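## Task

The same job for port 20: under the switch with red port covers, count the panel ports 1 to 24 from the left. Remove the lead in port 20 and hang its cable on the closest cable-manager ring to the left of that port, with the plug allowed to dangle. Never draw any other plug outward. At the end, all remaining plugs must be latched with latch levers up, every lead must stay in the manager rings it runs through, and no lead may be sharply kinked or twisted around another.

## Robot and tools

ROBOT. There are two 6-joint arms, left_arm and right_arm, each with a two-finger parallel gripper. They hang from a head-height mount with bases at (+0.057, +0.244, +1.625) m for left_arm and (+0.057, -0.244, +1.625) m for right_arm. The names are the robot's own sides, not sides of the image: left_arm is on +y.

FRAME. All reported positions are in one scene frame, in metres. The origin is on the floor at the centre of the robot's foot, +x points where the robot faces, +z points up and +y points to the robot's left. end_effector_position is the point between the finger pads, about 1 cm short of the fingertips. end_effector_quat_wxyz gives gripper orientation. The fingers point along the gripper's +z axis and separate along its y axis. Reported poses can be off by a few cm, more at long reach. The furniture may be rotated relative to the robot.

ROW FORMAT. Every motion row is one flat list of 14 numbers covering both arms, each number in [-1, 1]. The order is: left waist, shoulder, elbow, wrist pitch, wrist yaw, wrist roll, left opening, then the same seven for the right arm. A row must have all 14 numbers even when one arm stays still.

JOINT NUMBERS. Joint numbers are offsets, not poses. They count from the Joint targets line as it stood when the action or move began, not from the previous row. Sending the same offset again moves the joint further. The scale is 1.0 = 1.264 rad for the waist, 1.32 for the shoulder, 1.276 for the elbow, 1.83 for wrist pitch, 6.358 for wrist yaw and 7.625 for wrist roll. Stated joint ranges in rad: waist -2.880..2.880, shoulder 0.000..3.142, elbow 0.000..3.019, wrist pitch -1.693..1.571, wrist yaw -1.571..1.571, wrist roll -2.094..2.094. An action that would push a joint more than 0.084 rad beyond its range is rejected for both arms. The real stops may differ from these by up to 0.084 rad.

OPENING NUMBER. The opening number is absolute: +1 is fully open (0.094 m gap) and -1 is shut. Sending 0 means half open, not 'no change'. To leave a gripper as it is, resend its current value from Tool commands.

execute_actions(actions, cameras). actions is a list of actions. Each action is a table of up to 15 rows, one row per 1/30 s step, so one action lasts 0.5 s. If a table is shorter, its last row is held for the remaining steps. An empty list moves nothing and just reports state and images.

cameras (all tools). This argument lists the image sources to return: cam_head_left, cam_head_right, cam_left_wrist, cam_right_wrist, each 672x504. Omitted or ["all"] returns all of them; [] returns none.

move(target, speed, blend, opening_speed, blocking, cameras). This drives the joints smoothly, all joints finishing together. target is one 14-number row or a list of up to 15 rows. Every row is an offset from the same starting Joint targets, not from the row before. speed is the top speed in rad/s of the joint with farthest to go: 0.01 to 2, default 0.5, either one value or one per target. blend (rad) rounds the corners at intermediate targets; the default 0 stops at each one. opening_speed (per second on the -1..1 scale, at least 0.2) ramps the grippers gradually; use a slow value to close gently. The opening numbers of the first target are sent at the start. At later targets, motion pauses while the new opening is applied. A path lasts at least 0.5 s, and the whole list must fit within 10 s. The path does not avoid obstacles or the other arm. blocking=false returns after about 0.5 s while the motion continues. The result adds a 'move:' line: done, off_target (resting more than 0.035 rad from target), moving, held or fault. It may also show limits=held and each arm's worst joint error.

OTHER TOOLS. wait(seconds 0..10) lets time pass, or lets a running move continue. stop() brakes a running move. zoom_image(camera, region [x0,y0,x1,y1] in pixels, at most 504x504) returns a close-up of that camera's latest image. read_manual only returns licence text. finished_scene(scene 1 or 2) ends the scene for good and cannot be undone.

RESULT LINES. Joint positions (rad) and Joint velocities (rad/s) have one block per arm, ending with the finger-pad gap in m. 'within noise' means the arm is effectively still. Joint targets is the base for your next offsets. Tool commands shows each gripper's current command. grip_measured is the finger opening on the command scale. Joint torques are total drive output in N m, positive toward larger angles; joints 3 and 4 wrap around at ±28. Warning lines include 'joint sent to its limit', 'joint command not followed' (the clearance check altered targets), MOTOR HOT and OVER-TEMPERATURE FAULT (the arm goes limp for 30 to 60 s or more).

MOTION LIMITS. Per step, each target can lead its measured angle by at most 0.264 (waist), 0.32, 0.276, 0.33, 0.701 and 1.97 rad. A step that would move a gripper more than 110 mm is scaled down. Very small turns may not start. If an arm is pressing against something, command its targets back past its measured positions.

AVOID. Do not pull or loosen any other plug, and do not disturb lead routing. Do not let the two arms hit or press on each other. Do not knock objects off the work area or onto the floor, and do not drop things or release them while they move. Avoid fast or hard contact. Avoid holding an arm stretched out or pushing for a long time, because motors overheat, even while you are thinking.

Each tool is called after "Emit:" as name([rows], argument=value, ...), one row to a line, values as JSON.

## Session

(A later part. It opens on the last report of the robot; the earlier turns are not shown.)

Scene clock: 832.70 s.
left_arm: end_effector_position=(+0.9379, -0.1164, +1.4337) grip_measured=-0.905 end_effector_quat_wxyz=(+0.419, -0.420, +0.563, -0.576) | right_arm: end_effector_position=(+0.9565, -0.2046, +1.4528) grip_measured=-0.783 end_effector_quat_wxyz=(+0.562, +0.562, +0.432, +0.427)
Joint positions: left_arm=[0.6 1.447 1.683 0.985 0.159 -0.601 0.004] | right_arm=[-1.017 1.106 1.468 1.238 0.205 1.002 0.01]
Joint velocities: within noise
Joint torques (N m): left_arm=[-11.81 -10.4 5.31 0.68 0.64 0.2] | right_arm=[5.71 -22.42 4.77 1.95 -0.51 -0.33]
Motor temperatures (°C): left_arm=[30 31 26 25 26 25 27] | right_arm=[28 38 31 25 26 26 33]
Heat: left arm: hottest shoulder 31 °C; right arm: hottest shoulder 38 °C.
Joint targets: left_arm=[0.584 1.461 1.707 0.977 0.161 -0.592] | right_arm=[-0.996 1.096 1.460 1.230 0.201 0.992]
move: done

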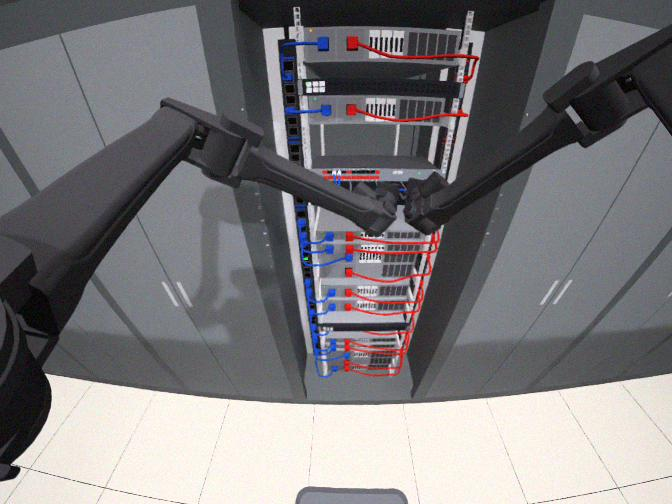

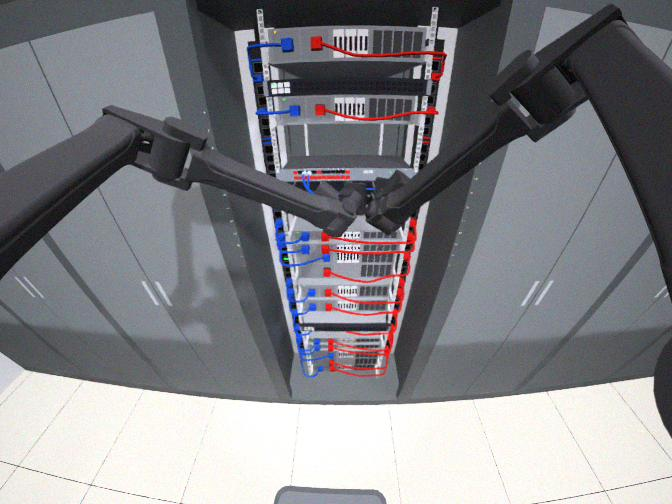

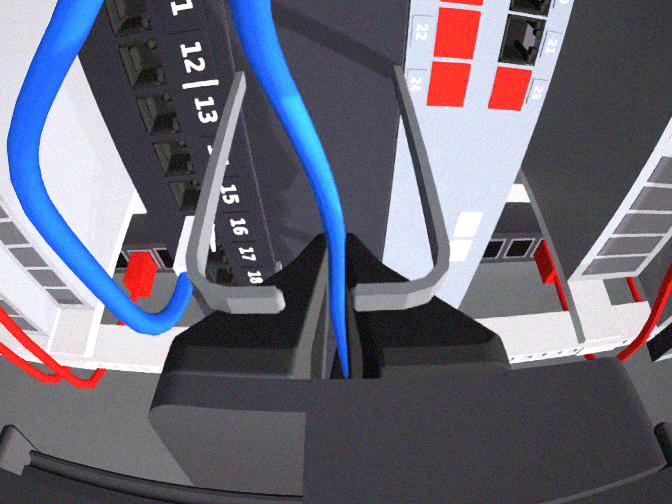

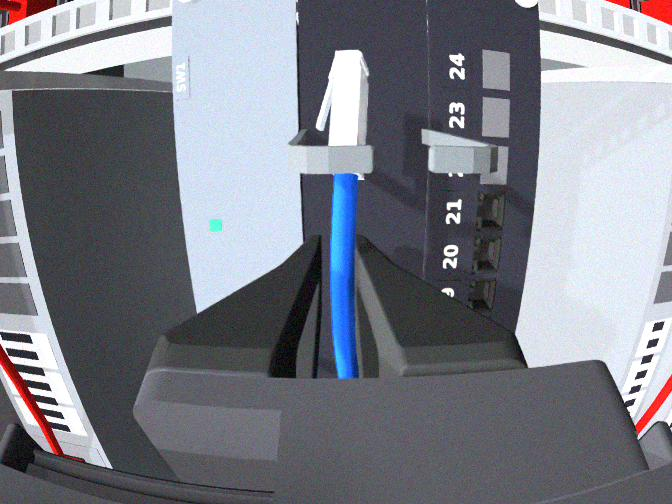

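Emit:
move([
  [0,0,0,0,0,0,-0.91,0,0,0,0,0,0,-0.3],
  [0,0,0,0,0,0,-0.91,-0.0625,-0.0795,-0.2304,0.115,0,0.0088,-0.3],
], opening_speed=0.3, speed=0.12, cameras=["cam_left_wrist","cam_right_wrist","cam_head_right","cam_head_left"])

Emit:
zoom_image(camera="cam_head_left", region=[380, 175, 440, 220])

Emit:
zoom_image(camera="cam_right_wrist", region=[220, 100, 520, 360])

Scene clock: 859.03 s.
left_arm: end_effector_position=(+0.9372, -0.1178, +1.4328) grip_measured=-0.905 end_effector_quat_wxyz=(+0.418, -0.419, +0.564, -0.576) | right_arm: end_effector_position=(+0.8704, -0.2128, +1.4522) grip_measured=-0.302 end_effector_quat_wxyz=(+0.559, +0.562, +0.433, +0.428)
Joint positions: left_arm=[0.6 1.449 1.683 0.983 0.159 -0.6 0.004] | right_arm=[-1.055 1.011 1.175 1.423 0.204 1.044 0.033]
Joint velocities: within noise
Joint torques (N m): left_arm=[-11.63 -10.81 5.24 0.8 0.63 0.18] | right_arm=[1.03 -21.01 3.08 2.85 -0.42 -0.1]
Motor temperatures (°C): left_arm=[30 31 26 25 26 25 27] | right_arm=[28 39 30 25 26 26 32]
Heat: left arm: hottest shoulder 31 °C; right arm: hottest shoulder 39 °C.
Joint targets: left_arm=[0.584 1.461 1.707 0.977 0.161 -0.592] | right_arm=[-1.076 0.991 1.166 1.440 0.201 1.060]
move: done

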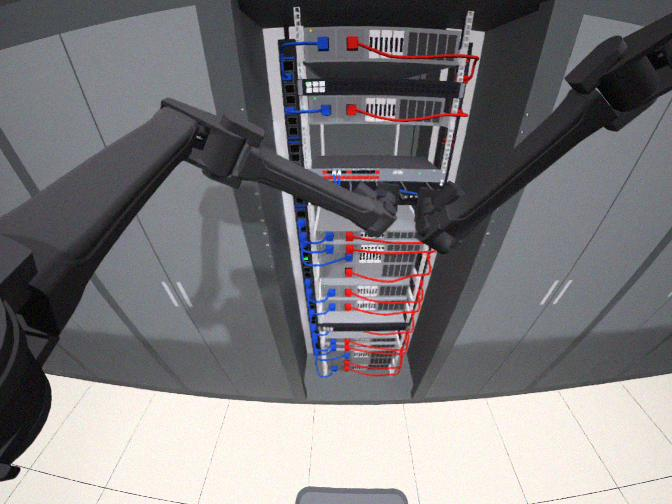

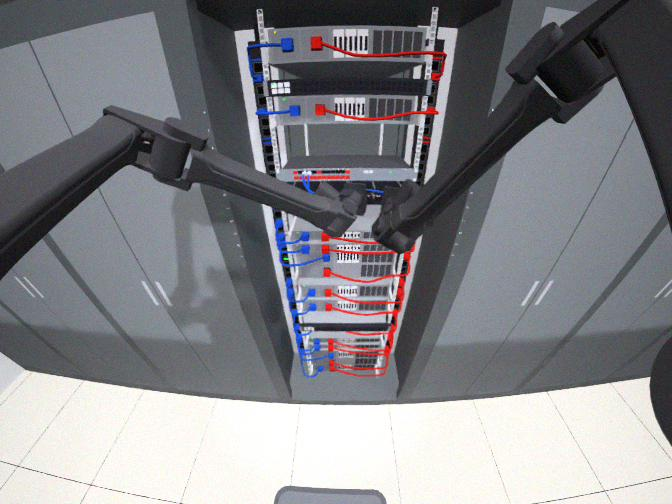

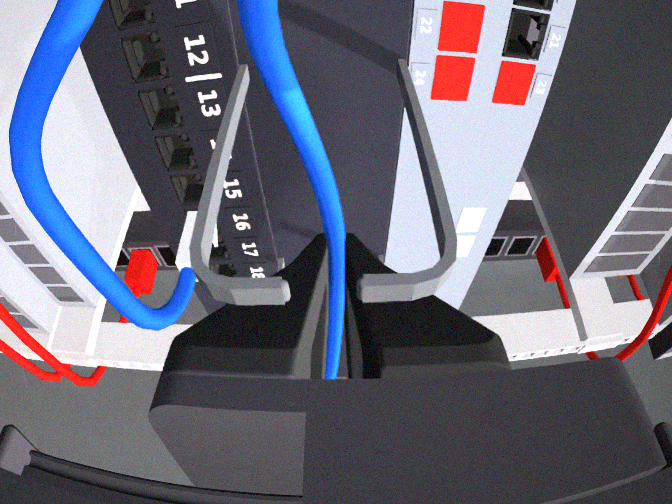

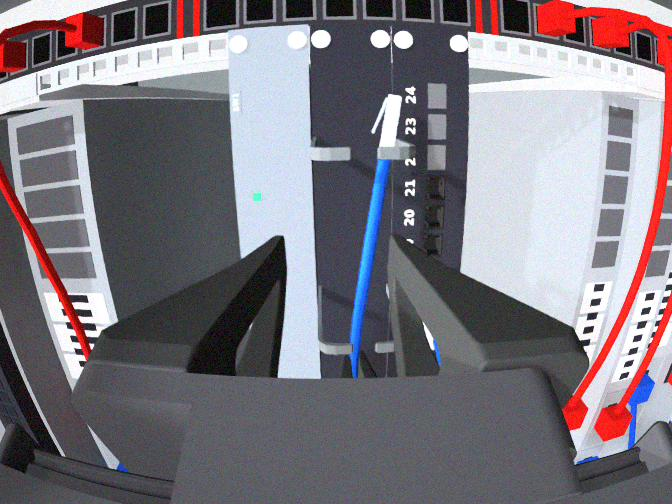

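Scaled by 8.400 from the camera's 672x504 image, which has a finer 960x720 frame.

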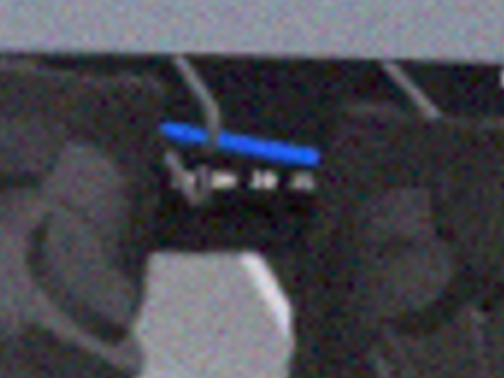

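Scaled by 1.680 from the camera's 672x504 image, which has a finer 960x720 frame.

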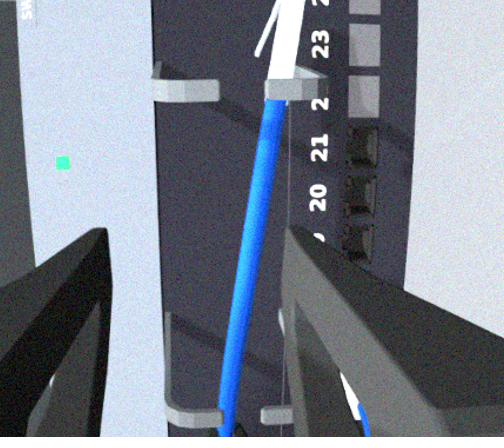

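Emit:
zoom_image(camera="cam_right_wrist", region=[300, 280, 420, 380])

Scaled by 4.200 from the camera's 672x504 image, which has a finer 960x720 frame.

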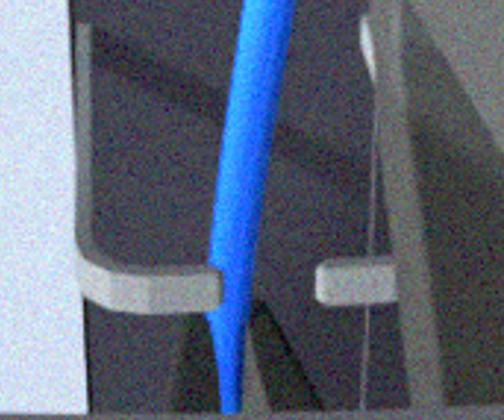

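Emit:
move(target=[0.0514,0.0144,0.0133,0,0,-0.0073,-0.91,0,0,0,0,0,0,-0.3], speed=0.1, cameras=["cam_left_wrist","cam_right_wrist"])

Emit:
zoom_image(camera="cam_right_wrist", region=[300, 280, 420, 380])

Emit:
zoom_image(camera="cam_left_wrist", region=[180, 150, 480, 390])

Scene clock: 871.83 s.
left_arm: end_effector_position=(+0.9364, -0.1166, +1.4151) grip_measured=-0.905 end_effector_quat_wxyz=(+0.412, -0.424, +0.566, -0.575) | right_arm: end_effector_position=(+0.8700, -0.2127, +1.4521) grip_measured=-0.302 end_effector_quat_wxyz=(+0.559, +0.562, +0.433, +0.429)
Joint positions: left_arm=[0.63 1.468 1.698 0.983 0.161 -0.638 0.004] | right_arm=[-1.055 1.011 1.173 1.424 0.203 1.045 0.033]
Joint velocities: within noise
Joint torques (N m): left_arm=[-8.29 -11.05 5.46 0.73 0.54 -0.02] | right_arm=[1.03 -21.19 3.15 2.84 -0.42 -0.11]
Motor temperatures (°C): left_arm=[30 31 26 25 26 25 27] | right_arm=[28 38 30 25 26 26 31]
Heat: left arm: hottest shoulder 31 °C; right arm: hottest shoulder 38 °C.
Joint targets: left_arm=[0.649 1.480 1.724 0.977 0.161 -0.647] | right_arm=[-1.075 0.991 1.166 1.440 0.200 1.060]
move: done
Images, in order (width x height): cam_left_wrist 672x504, cam_right_wrist 672x504.

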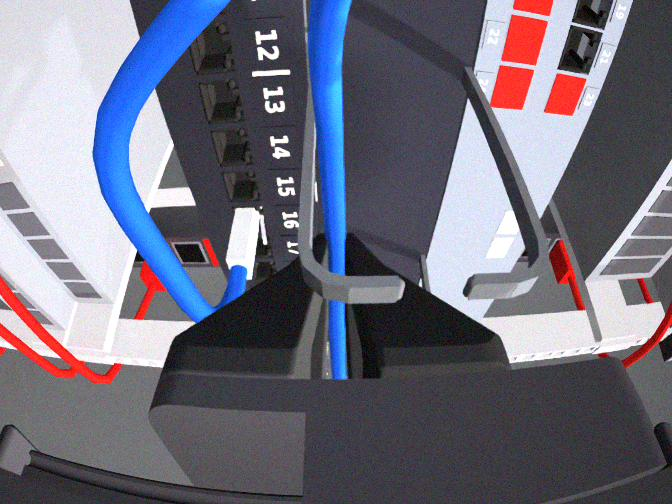

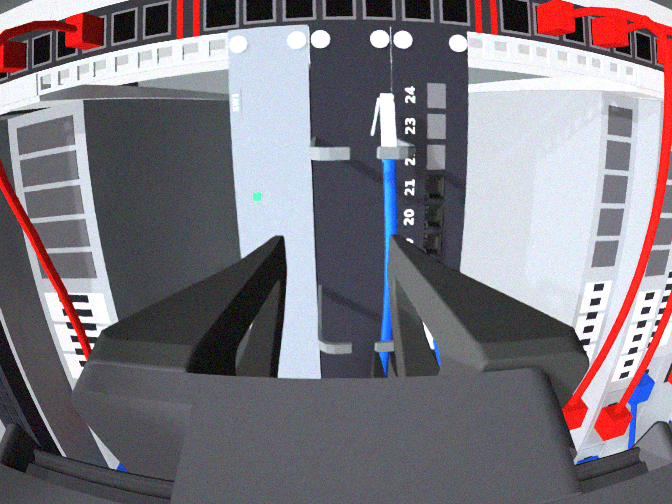

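Scaled by 4.200 from the camera's 672x504 image, which has a finer 960x720 frame.

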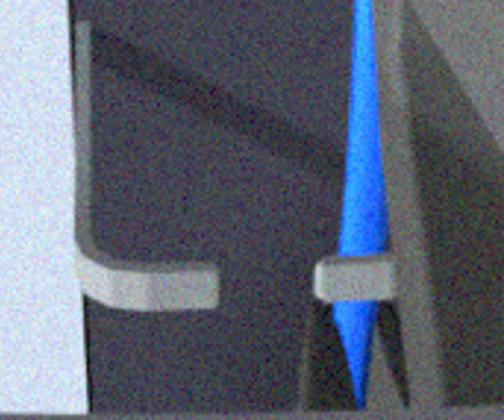

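Scaled by 1.680 from the camera's 672x504 image, which has a finer 960x720 frame.

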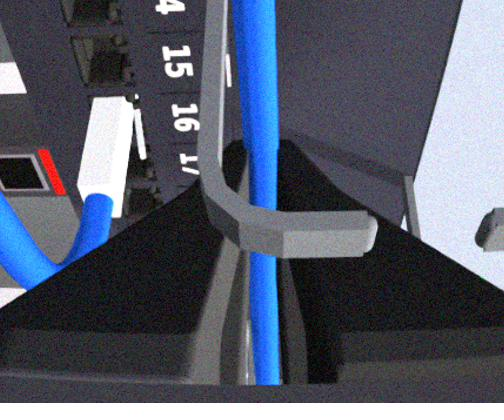

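Emit:
move([
  [0,0,0,0,0,0,-0.7,0,0,0,0,0,0,-0.3],
  [0.008,-0.071,-0.2,0.0995,0,0,-0.7,0,0,0,0,0,0,-0.3],
], opening_speed=0.2, speed=0.12, cameras=["cam_left_wrist","cam_right_wrist"])

Emit:
zoom_image(camera="cam_right_wrist", region=[250, 80, 490, 380])

Emit:
zoom_image(camera="cam_left_wrist", region=[100, 0, 500, 390])

Scene clock: 882.03 s.
left_arm: end_effector_position=(+0.8781, -0.1028, +1.4176) grip_measured=-0.703 end_effector_quat_wxyz=(+0.416, -0.423, +0.566, -0.572) | right_arm: end_effector_position=(+0.8699, -0.2127, +1.4521) grip_measured=-0.302 end_effector_quat_wxyz=(+0.559, +0.562, +0.433, +0.429)
Joint positions: left_arm=[0.64 1.399 1.475 1.145 0.161 -0.64 0.014] | right_arm=[-1.055 1.011 1.173 1.425 0.203 1.045 0.033]
Joint velocities: within noise
Joint torques (N m): left_arm=[-7.82 -12.04 2.13 1.66 0.54 -0.01] | right_arm=[1.2 -21.07 3.15 2.86 -0.43 -0.11]
Motor temperatures (°C): left_arm=[30 31 26 25 26 25 27] | right_arm=[28 38 30 25 26 26 31]
Heat: left arm: hottest shoulder 31 °C; right arm: hottest shoulder 38 °C.
Joint targets: left_arm=[0.659 1.386 1.469 1.159 0.160 -0.647] | right_arm=[-1.075 0.991 1.166 1.440 0.201 1.060]
move: done
Images, in order (width x height): cam_left_wrist 672x504, cam_right_wrist 672x504.

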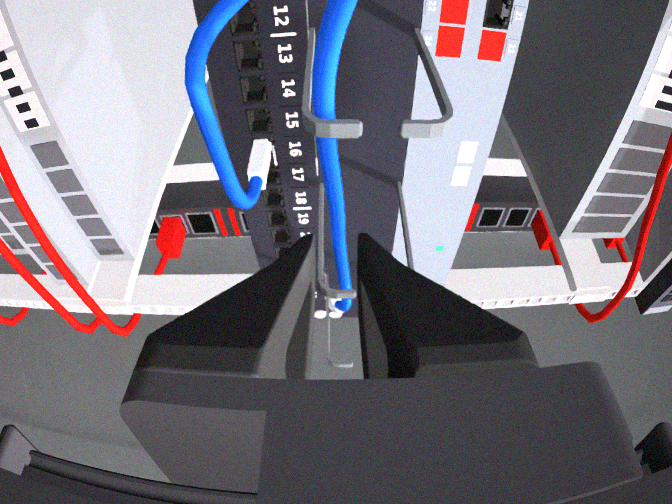

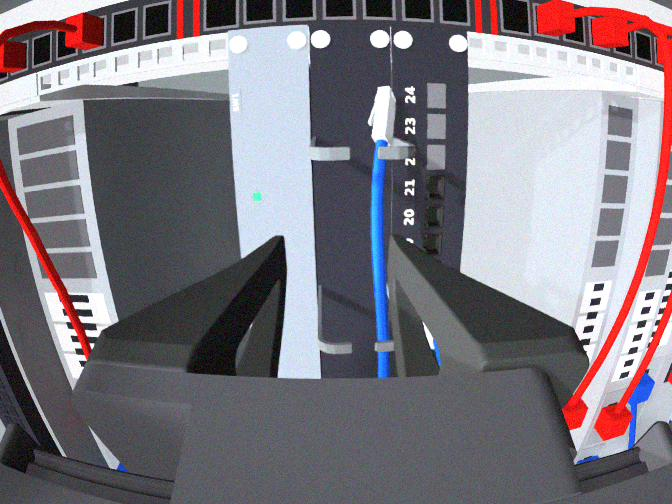

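Scaled by 1.680 from the camera's 672x504 image, which has a finer 960x720 frame.

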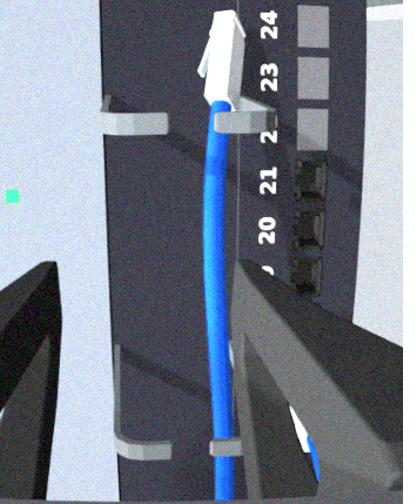

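Scaled by 1.260 from the camera's 672x504 image, which has a finer 960x720 frame.

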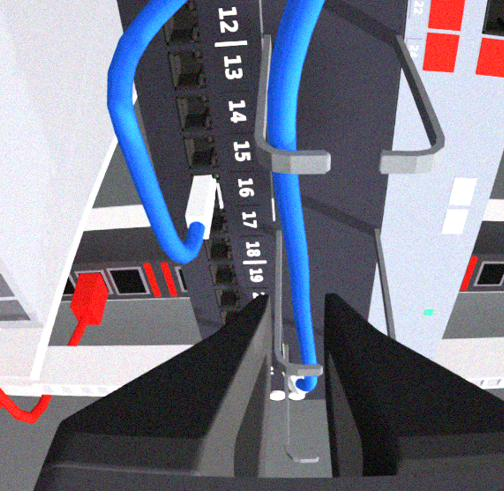

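Emit:
move([
  [0.03,-0.0,-0.22,0.12,0,0,-0.7,0,-0.03,-0.15,0.09,0,0,-0.3],
], speed=0.3, cameras=["cam_left_wrist","cam_right_wrist","cam_head_left","cam_head_right"])

Emit:
zoom_image(camera="cam_right_wrist", region=[250, 80, 490, 380])

Emit:
zoom_image(camera="cam_left_wrist", region=[150, 0, 500, 350])

Emit:
zoom_image(camera="cam_head_left", region=[320, 165, 440, 235])

Emit:
zoom_image(camera="cam_head_right", region=[280, 165, 400, 235])

Scene clock: 895.00 s.
left_arm: end_effector_position=(+0.7702, -0.1028, +1.3911) grip_measured=-0.703 end_effector_quat_wxyz=(+0.402, -0.414, +0.594, -0.561) | right_arm: end_effector_position=(+0.8066, -0.2100, +1.4506) grip_measured=-0.302 end_effector_quat_wxyz=(+0.553, +0.564, +0.441, +0.426)
Joint positions: left_arm=[0.679 1.392 1.193 1.365 0.161 -0.64 0.014] | right_arm=[-1.056 0.971 0.982 1.553 0.203 1.045 0.033]
Joint velocities: within noise
Joint torques (N m): left_arm=[-6.95 -10.46 0.77 1.62 0.53 0.01] | right_arm=[0.97 -19.02 1.83 2.85 -0.42 -0.11]
Motor temperatures (°C): left_arm=[30 30 26 25 26 25 27] | right_arm=[28 37 30 25 26 26 31]
Heat: left arm: hottest waist 30 °C; right arm: hottest shoulder 37 °C.
Joint targets: left_arm=[0.697 1.386 1.188 1.379 0.160 -0.647] | right_arm=[-1.075 0.952 0.974 1.570 0.201 1.060]
joint sent to its limit (right arm) — joint 4 (wrist pitch), upper limit.
move: off_target (right_arm); right_arm: the wrist pitch is farthest, 0.051 rad from its target

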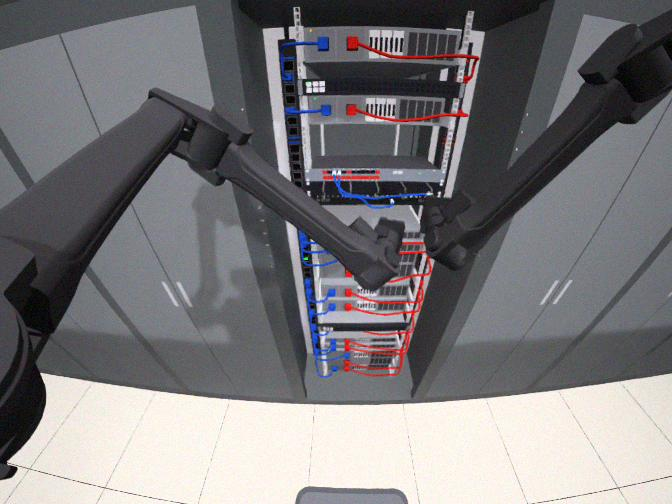

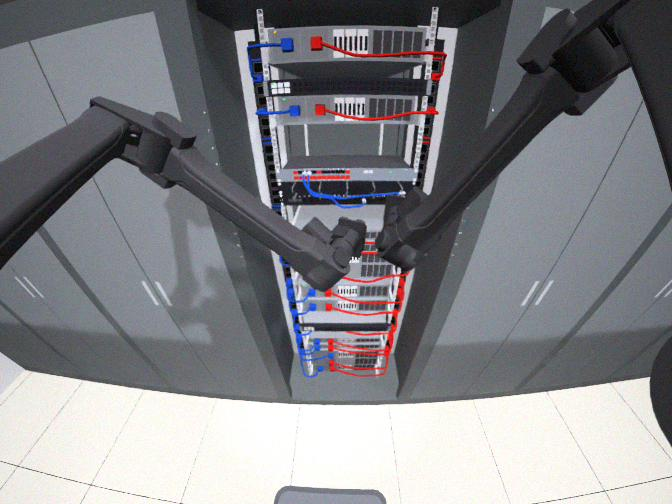

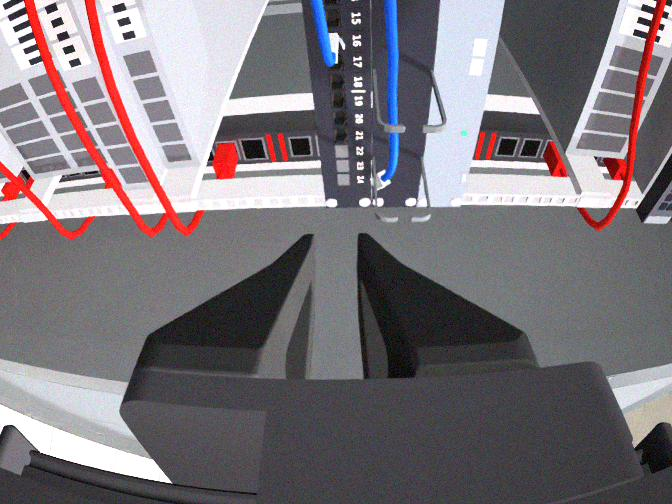

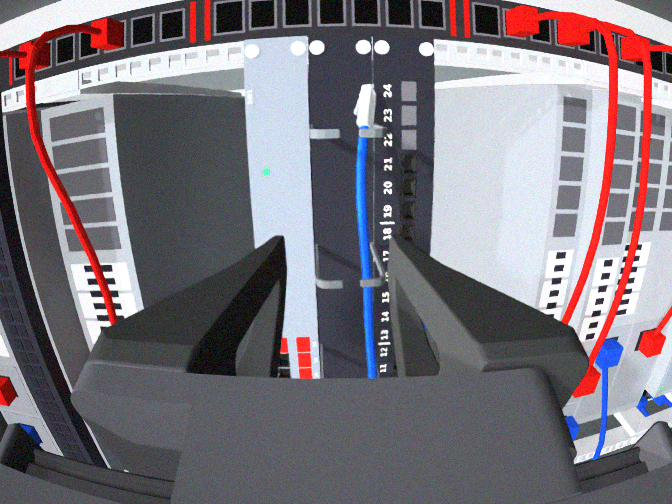

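Scaled by 1.680 from the camera's 672x504 image, which has a finer 960x720 frame.

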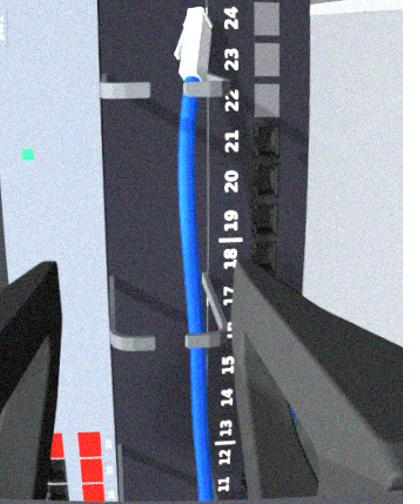

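Scaled by 1.440 from the camera's 672x504 image, which has a finer 960x720 frame.

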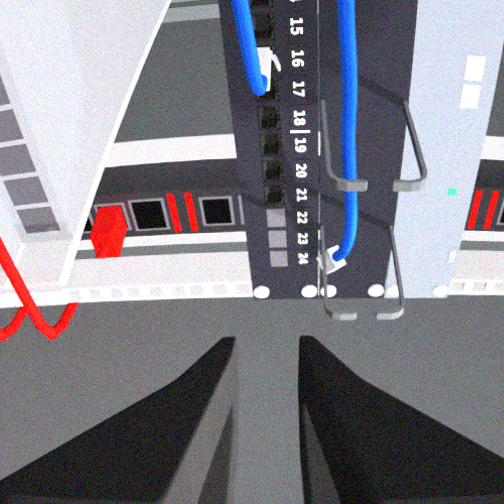

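Scaled by 4.200 from the camera's 672x504 image, which has a finer 960x720 frame.

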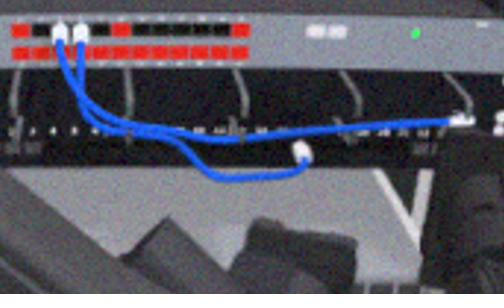

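Scaled by 4.200 from the camera's 672x504 image, which has a finer 960x720 frame.

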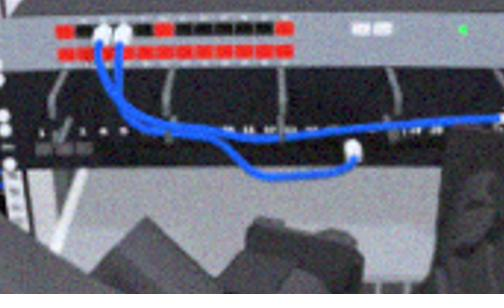

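Emit:
move(target=[0.0554,-0.116,0.0133,0.006,-0.0066,-0.0161,-0.7,0,0,0,-0.005,0,0,-0.3], speed=0.25, cameras=["cam_left_wrist"])

Emit:
zoom_image(camera="cam_left_wrist", region=[180, 0, 500, 300])

Scene clock: 902.20 s.
left_arm: end_effector_position=(+0.8302, -0.0033, +1.4270) grip_measured=-0.703 end_effector_quat_wxyz=(+0.453, -0.455, +0.536, -0.547) | right_arm: end_effector_position=(+0.8062, -0.2100, +1.4507) grip_measured=-0.302 end_effector_quat_wxyz=(+0.553, +0.564, +0.441, +0.426)
Joint positions: left_arm=[0.752 1.234 1.195 1.378 0.121 -0.761 0.014] | right_arm=[-1.056 0.971 0.981 1.554 0.203 1.045 0.033]
Joint velocities: within noise
Joint torques (N m): left_arm=[-4.89 -11.63 3 1.63 0.42 -0.01] | right_arm=[0.79 -19.19 1.84 2.54 -0.41 -0.11]
Motor temperatures (°C): left_arm=[30 31 26 25 26 25 26] | right_arm=[28 38 29 25 26 26 31]
Heat: left arm: hottest shoulder 31 °C; right arm: hottest shoulder 38 °C.
Joint targets: left_arm=[0.767 1.233 1.205 1.390 0.118 -0.770] | right_arm=[-1.075 0.951 0.974 1.561 0.201 1.060]
move: done
Images, in order (width x height): cam_left_wrist 672x504.

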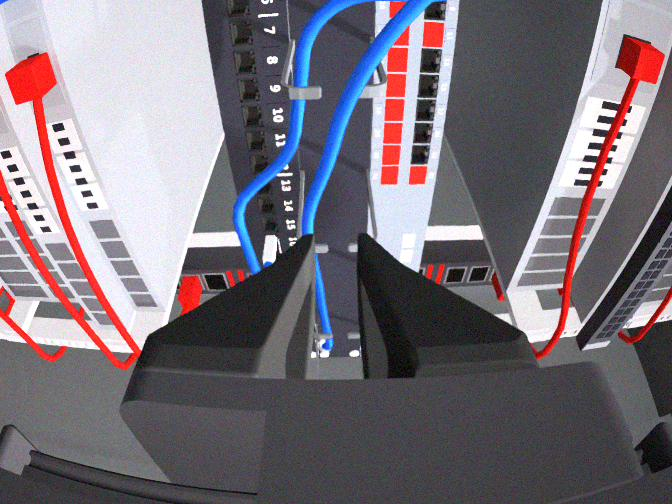

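Scaled by 1.575 from the camera's 672x504 image, which has a finer 960x720 frame.

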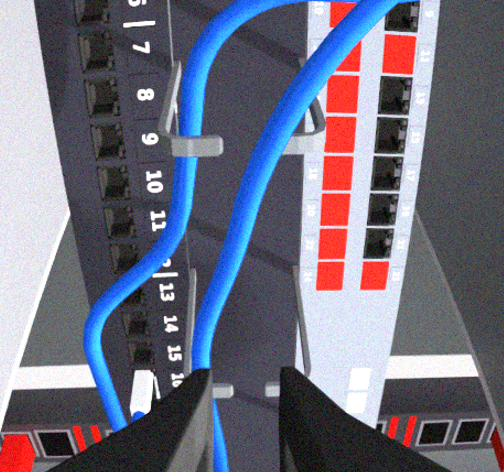

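Emit:
move(target=[-0.083,0.0947,0.163,0.0164,-0.0206,0.0098,0.1,0,0,0,-0.0,0,0,-0.3], speed=0.2, cameras=["cam_left_wrist"])

Emit:
zoom_image(camera="cam_left_wrist", region=[180, 0, 500, 380])

Scene clock: 920.43 s.
left_arm: end_effector_position=(+0.8759, -0.0149, +1.4283) grip_measured=+0.097 end_effector_quat_wxyz=(+0.492, -0.504, +0.496, -0.508) | right_arm: end_effector_position=(+0.8062, -0.2100, +1.4507) grip_measured=-0.302 end_effector_quat_wxyz=(+0.553, +0.564, +0.441, +0.426)
Joint positions: left_arm=[0.677 1.344 1.394 1.406 -0.01 -0.704 0.052] | right_arm=[-1.056 0.971 0.981 1.554 0.203 1.045 0.033]
Joint velocities: within noise
Joint torques (N m): left_arm=[-9.11 -10.75 4.14 1.73 0.47 0.18] | right_arm=[1.03 -19.14 1.88 2.48 -0.42 -0.12]
Motor temperatures (°C): left_arm=[29 31 26 25 26 25 26] | right_arm=[28 38 29 25 26 26 31]
Heat: left arm: hottest shoulder 31 °C; right arm: hottest shoulder 38 °C.
Joint targets: left_arm=[0.662 1.358 1.413 1.420 -0.013 -0.695] | right_arm=[-1.075 0.951 0.974 1.561 0.201 1.059]
move: done
Images, in order (width x height): cam_left_wrist 672x504.

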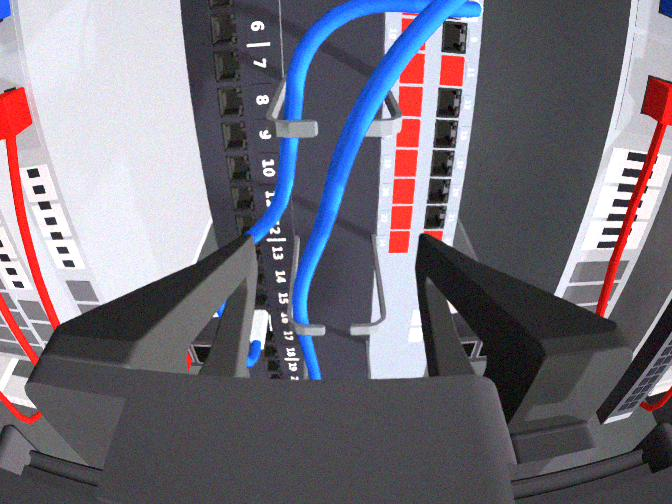

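Scaled by 1.326 from the camera's 672x504 image, which has a finer 960x720 frame.

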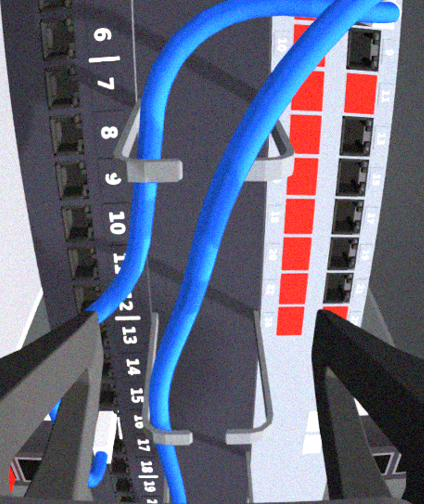

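Emit:
move([
  [0,0,0,0,0,0,-0.25,0,0,0,0,0,0,-0.3],
  [0.0,0.009,0.034,-0.0185,0,0,-0.25,0,0,0,0,0,0,-0.3],
], speed=0.1, opening_speed=0.5, cameras=["cam_left_wrist"])

Emit:
zoom_image(camera="cam_left_wrist", region=[180, 100, 500, 400])

Scene clock: 929.37 s.
left_arm: end_effector_position=(+0.8888, -0.0124, +1.4306) grip_measured=-0.247 end_effector_quat_wxyz=(+0.500, -0.505, +0.489, -0.507) | right_arm: end_effector_position=(+0.8062, -0.2100, +1.4507) grip_measured=-0.302 end_effector_quat_wxyz=(+0.552, +0.564, +0.441, +0.427)
Joint positions: left_arm=[0.677 1.354 1.437 1.394 -0.01 -0.703 0.035] | right_arm=[-1.056 0.971 0.981 1.554 0.203 1.046 0.033]
Joint velocities: within noise
Joint torques (N m): left_arm=[-8.88 -10.64 4.31 0.75 0.48 0.18] | right_arm=[0.97 -19.25 1.87 2.54 -0.42 -0.12]
Motor temperatures (°C): left_arm=[29 31 26 25 26 25 26] | right_arm=[28 38 29 25 26 26 30]
Heat: left arm: hottest shoulder 31 °C; right arm: hottest shoulder 38 °C.
Joint targets: left_arm=[0.662 1.370 1.456 1.386 -0.012 -0.695] | right_arm=[-1.075 0.951 0.974 1.561 0.201 1.060]
move: done
Images, in order (width x height): cam_left_wrist 672x504.

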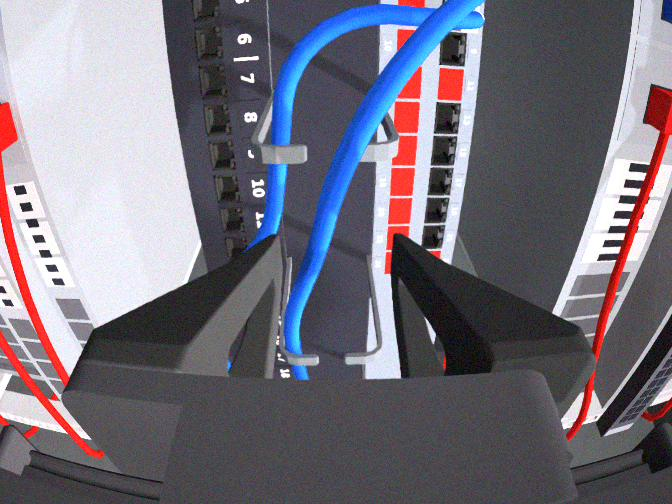

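Scaled by 1.575 from the camera's 672x504 image, which has a finer 960x720 frame.

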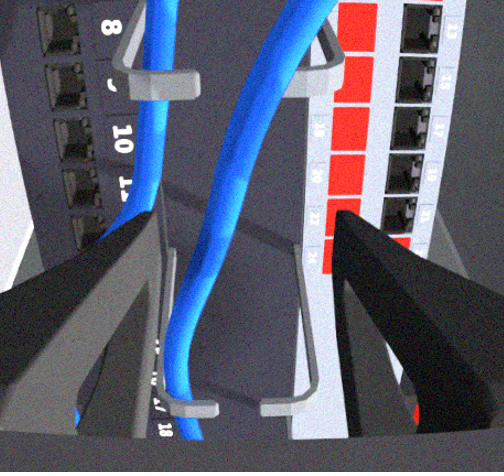

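Emit:
move(target=[0,0,0,0,0,0,-0.91,0,0,0,-0.0,0,0,-0.3], opening_speed=0.4, cameras=["cam_left_wrist","cam_right_wrist"])

Emit:
zoom_image(camera="cam_left_wrist", region=[180, 60, 500, 360])

Scene clock: 937.07 s.
left_arm: end_effector_position=(+0.8881, -0.0141, +1.4290) grip_measured=-0.904 end_effector_quat_wxyz=(+0.499, -0.504, +0.490, -0.506) | right_arm: end_effector_position=(+0.8062, -0.2100, +1.4507) grip_measured=-0.302 end_effector_quat_wxyz=(+0.552, +0.564, +0.441, +0.427)
Joint positions: left_arm=[0.677 1.357 1.438 1.392 -0.011 -0.701 0.004] | right_arm=[-1.056 0.971 0.981 1.554 0.203 1.046 0.033]
Joint velocities: within noise
Joint torques (N m): left_arm=[-8.94 -10.64 4.26 0.79 0.47 0.15] | right_arm=[0.79 -19.02 1.8 2.48 -0.4 -0.11]
Motor temperatures (°C): left_arm=[29 31 26 25 26 25 26] | right_arm=[28 38 29 25 26 26 30]
Heat: left arm: hottest shoulder 31 °C; right arm: hottest shoulder 38 °C.
Joint targets: left_arm=[0.662 1.370 1.457 1.386 -0.012 -0.695] | right_arm=[-1.075 0.951 0.974 1.561 0.201 1.060]
move: done
Images, in order (width x height): cam_left_wrist 672x504, cam_right_wrist 672x504.

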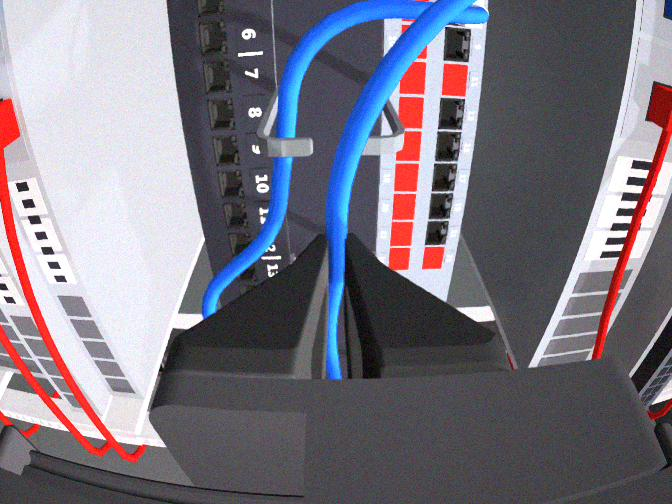

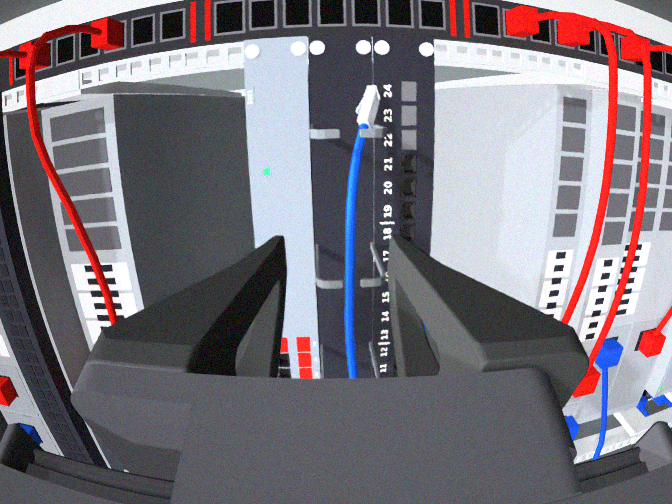

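Scaled by 1.575 from the camera's 672x504 image, which has a finer 960x720 frame.

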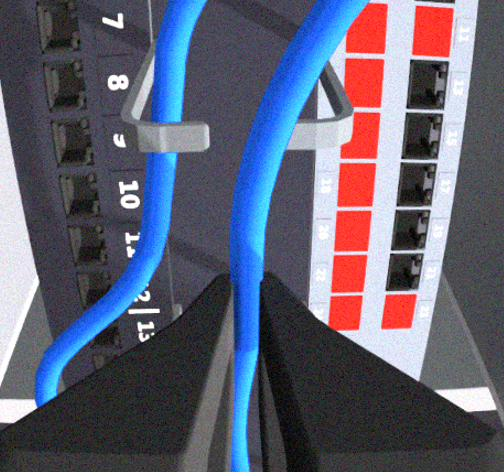

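Emit:
move(target=[0.0285,0.0042,0.004,0,0,-0.001,-0.91,0,0,0,-0.0,0,0,-0.3], speed=0.1, cameras=["cam_left_wrist","cam_right_wrist"])

Emit:
zoom_image(camera="cam_left_wrist", region=[180, 60, 500, 360])

Emit:
zoom_image(camera="cam_right_wrist", region=[290, 80, 430, 380])

Scene clock: 943.20 s.
left_arm: end_effector_position=(+0.8883, -0.0143, +1.4272) grip_measured=-0.908 end_effector_quat_wxyz=(+0.500, -0.504, +0.491, -0.505) | right_arm: end_effector_position=(+0.8062, -0.2100, +1.4507) grip_measured=-0.302 end_effector_quat_wxyz=(+0.552, +0.564, +0.441, +0.427)
Joint positions: left_arm=[0.68 1.36 1.441 1.392 -0.011 -0.701 0.004] | right_arm=[-1.056 0.971 0.981 1.554 0.203 1.046 0.033]
Joint velocities: within noise
Joint torques (N m): left_arm=[-6.42 -11.22 4.22 0.83 0.49 0.07] | right_arm=[0.85 -19.19 1.81 2.55 -0.42 -0.11]
Motor temperatures (°C): left_arm=[29 30 26 25 26 25 26] | right_arm=[28 38 29 25 26 26 30]
Heat: left arm: hottest shoulder 30 °C; right arm: hottest shoulder 38 °C.
Joint targets: left_arm=[0.698 1.376 1.461 1.386 -0.012 -0.703] | right_arm=[-1.075 0.951 0.974 1.561 0.201 1.060]
move: done
Images, in order (width x height): cam_left_wrist 672x504, cam_right_wrist 672x504.

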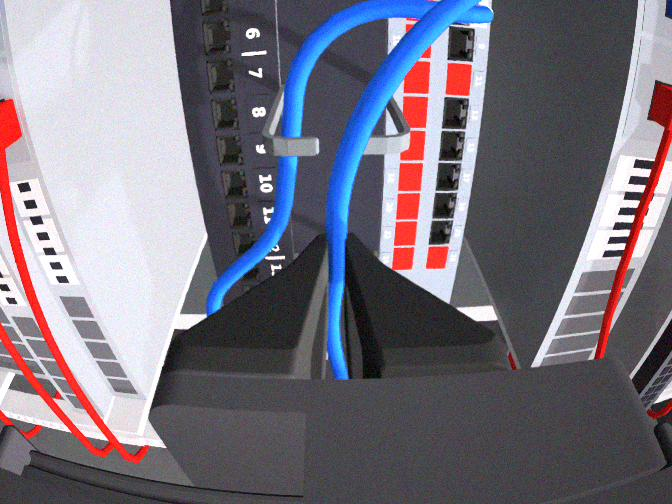

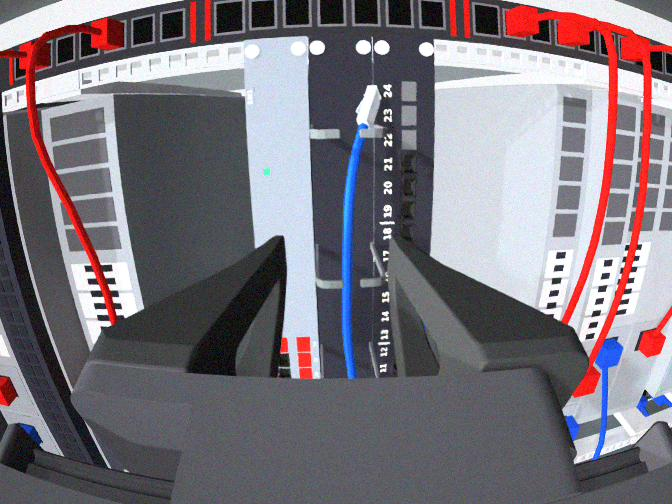

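Scaled by 1.575 from the camera's 672x504 image, which has a finer 960x720 frame.

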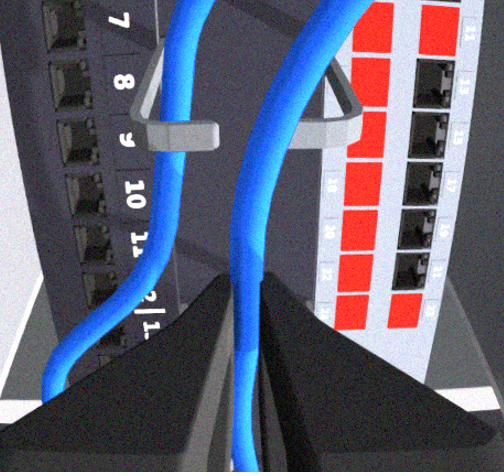

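Scaled by 1.680 from the camera's 672x504 image, which has a finer 960x720 frame.

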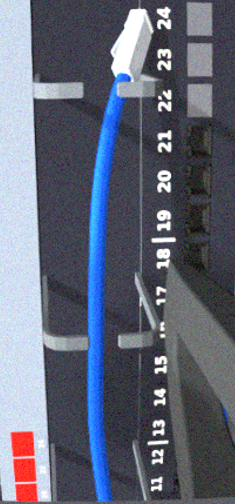

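Emit:
move(target=[0.009,0.004,0.0045,0,0,-0.001,-0.91,0,0,0,-0.0,0,0,-0.3], speed=0.1, cameras=["cam_left_wrist","cam_right_wrist"])

Emit:
zoom_image(camera="cam_left_wrist", region=[180, 60, 500, 360])

Emit:
zoom_image(camera="cam_right_wrist", region=[290, 80, 430, 380])

Scene clock: 948.10 s.
left_arm: end_effector_position=(+0.8896, -0.0117, +1.4228) grip_measured=-0.905 end_effector_quat_wxyz=(+0.504, -0.501, +0.493, -0.502) | right_arm: end_effector_position=(+0.8062, -0.2100, +1.4507) grip_measured=-0.302 end_effector_quat_wxyz=(+0.552, +0.564, +0.441, +0.427)
Joint positions: left_arm=[0.692 1.365 1.448 1.392 -0.011 -0.701 0.004] | right_arm=[-1.056 0.971 0.981 1.554 0.203 1.046 0.033]
Joint velocities: within noise
Joint torques (N m): left_arm=[-6.12 -10.64 4.33 0.8 0.48 -0.04] | right_arm=[0.67 -19.02 1.83 2.5 -0.42 -0.11]
Motor temperatures (°C): left_arm=[29 30 26 25 26 25 26] | right_arm=[28 38 29 25 26 26 30]
Heat: left arm: hottest shoulder 30 °C; right arm: hottest shoulder 38 °C.
Joint targets: left_arm=[0.709 1.381 1.467 1.386 -0.012 -0.711] | right_arm=[-1.075 0.951 0.974 1.561 0.201 1.060]
move: done
Images, in order (width x height): cam_left_wrist 672x504, cam_right_wrist 672x504.

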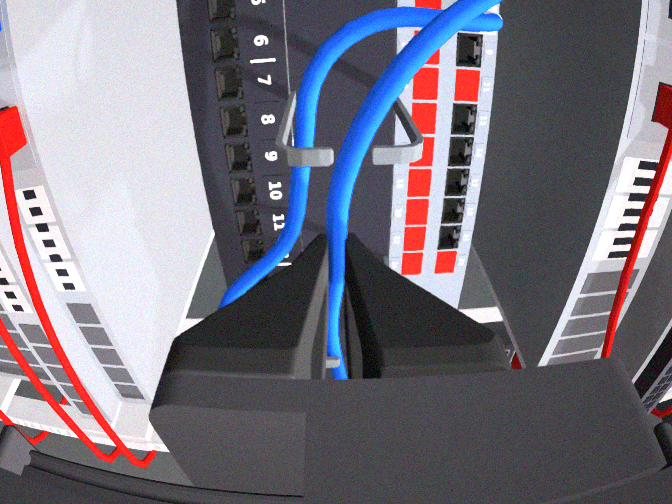

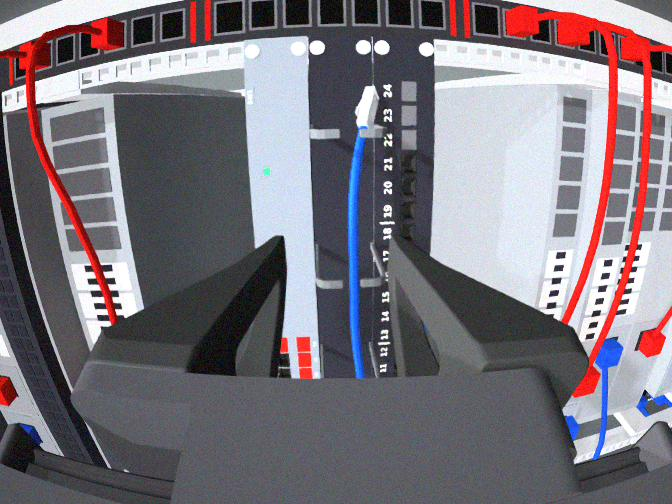

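Scaled by 1.575 from the camera's 672x504 image, which has a finer 960x720 frame.

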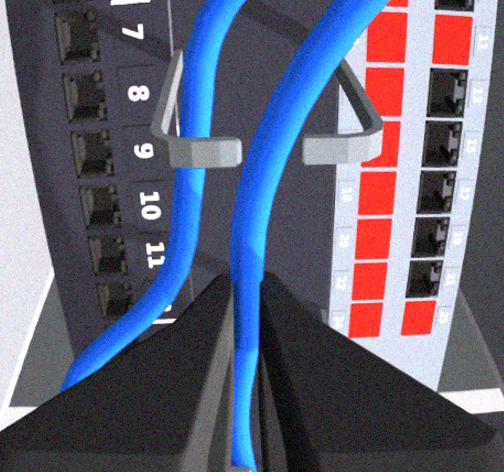

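Scaled by 1.680 from the camera's 672x504 image, which has a finer 960x720 frame.

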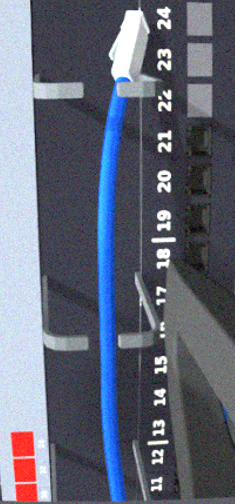

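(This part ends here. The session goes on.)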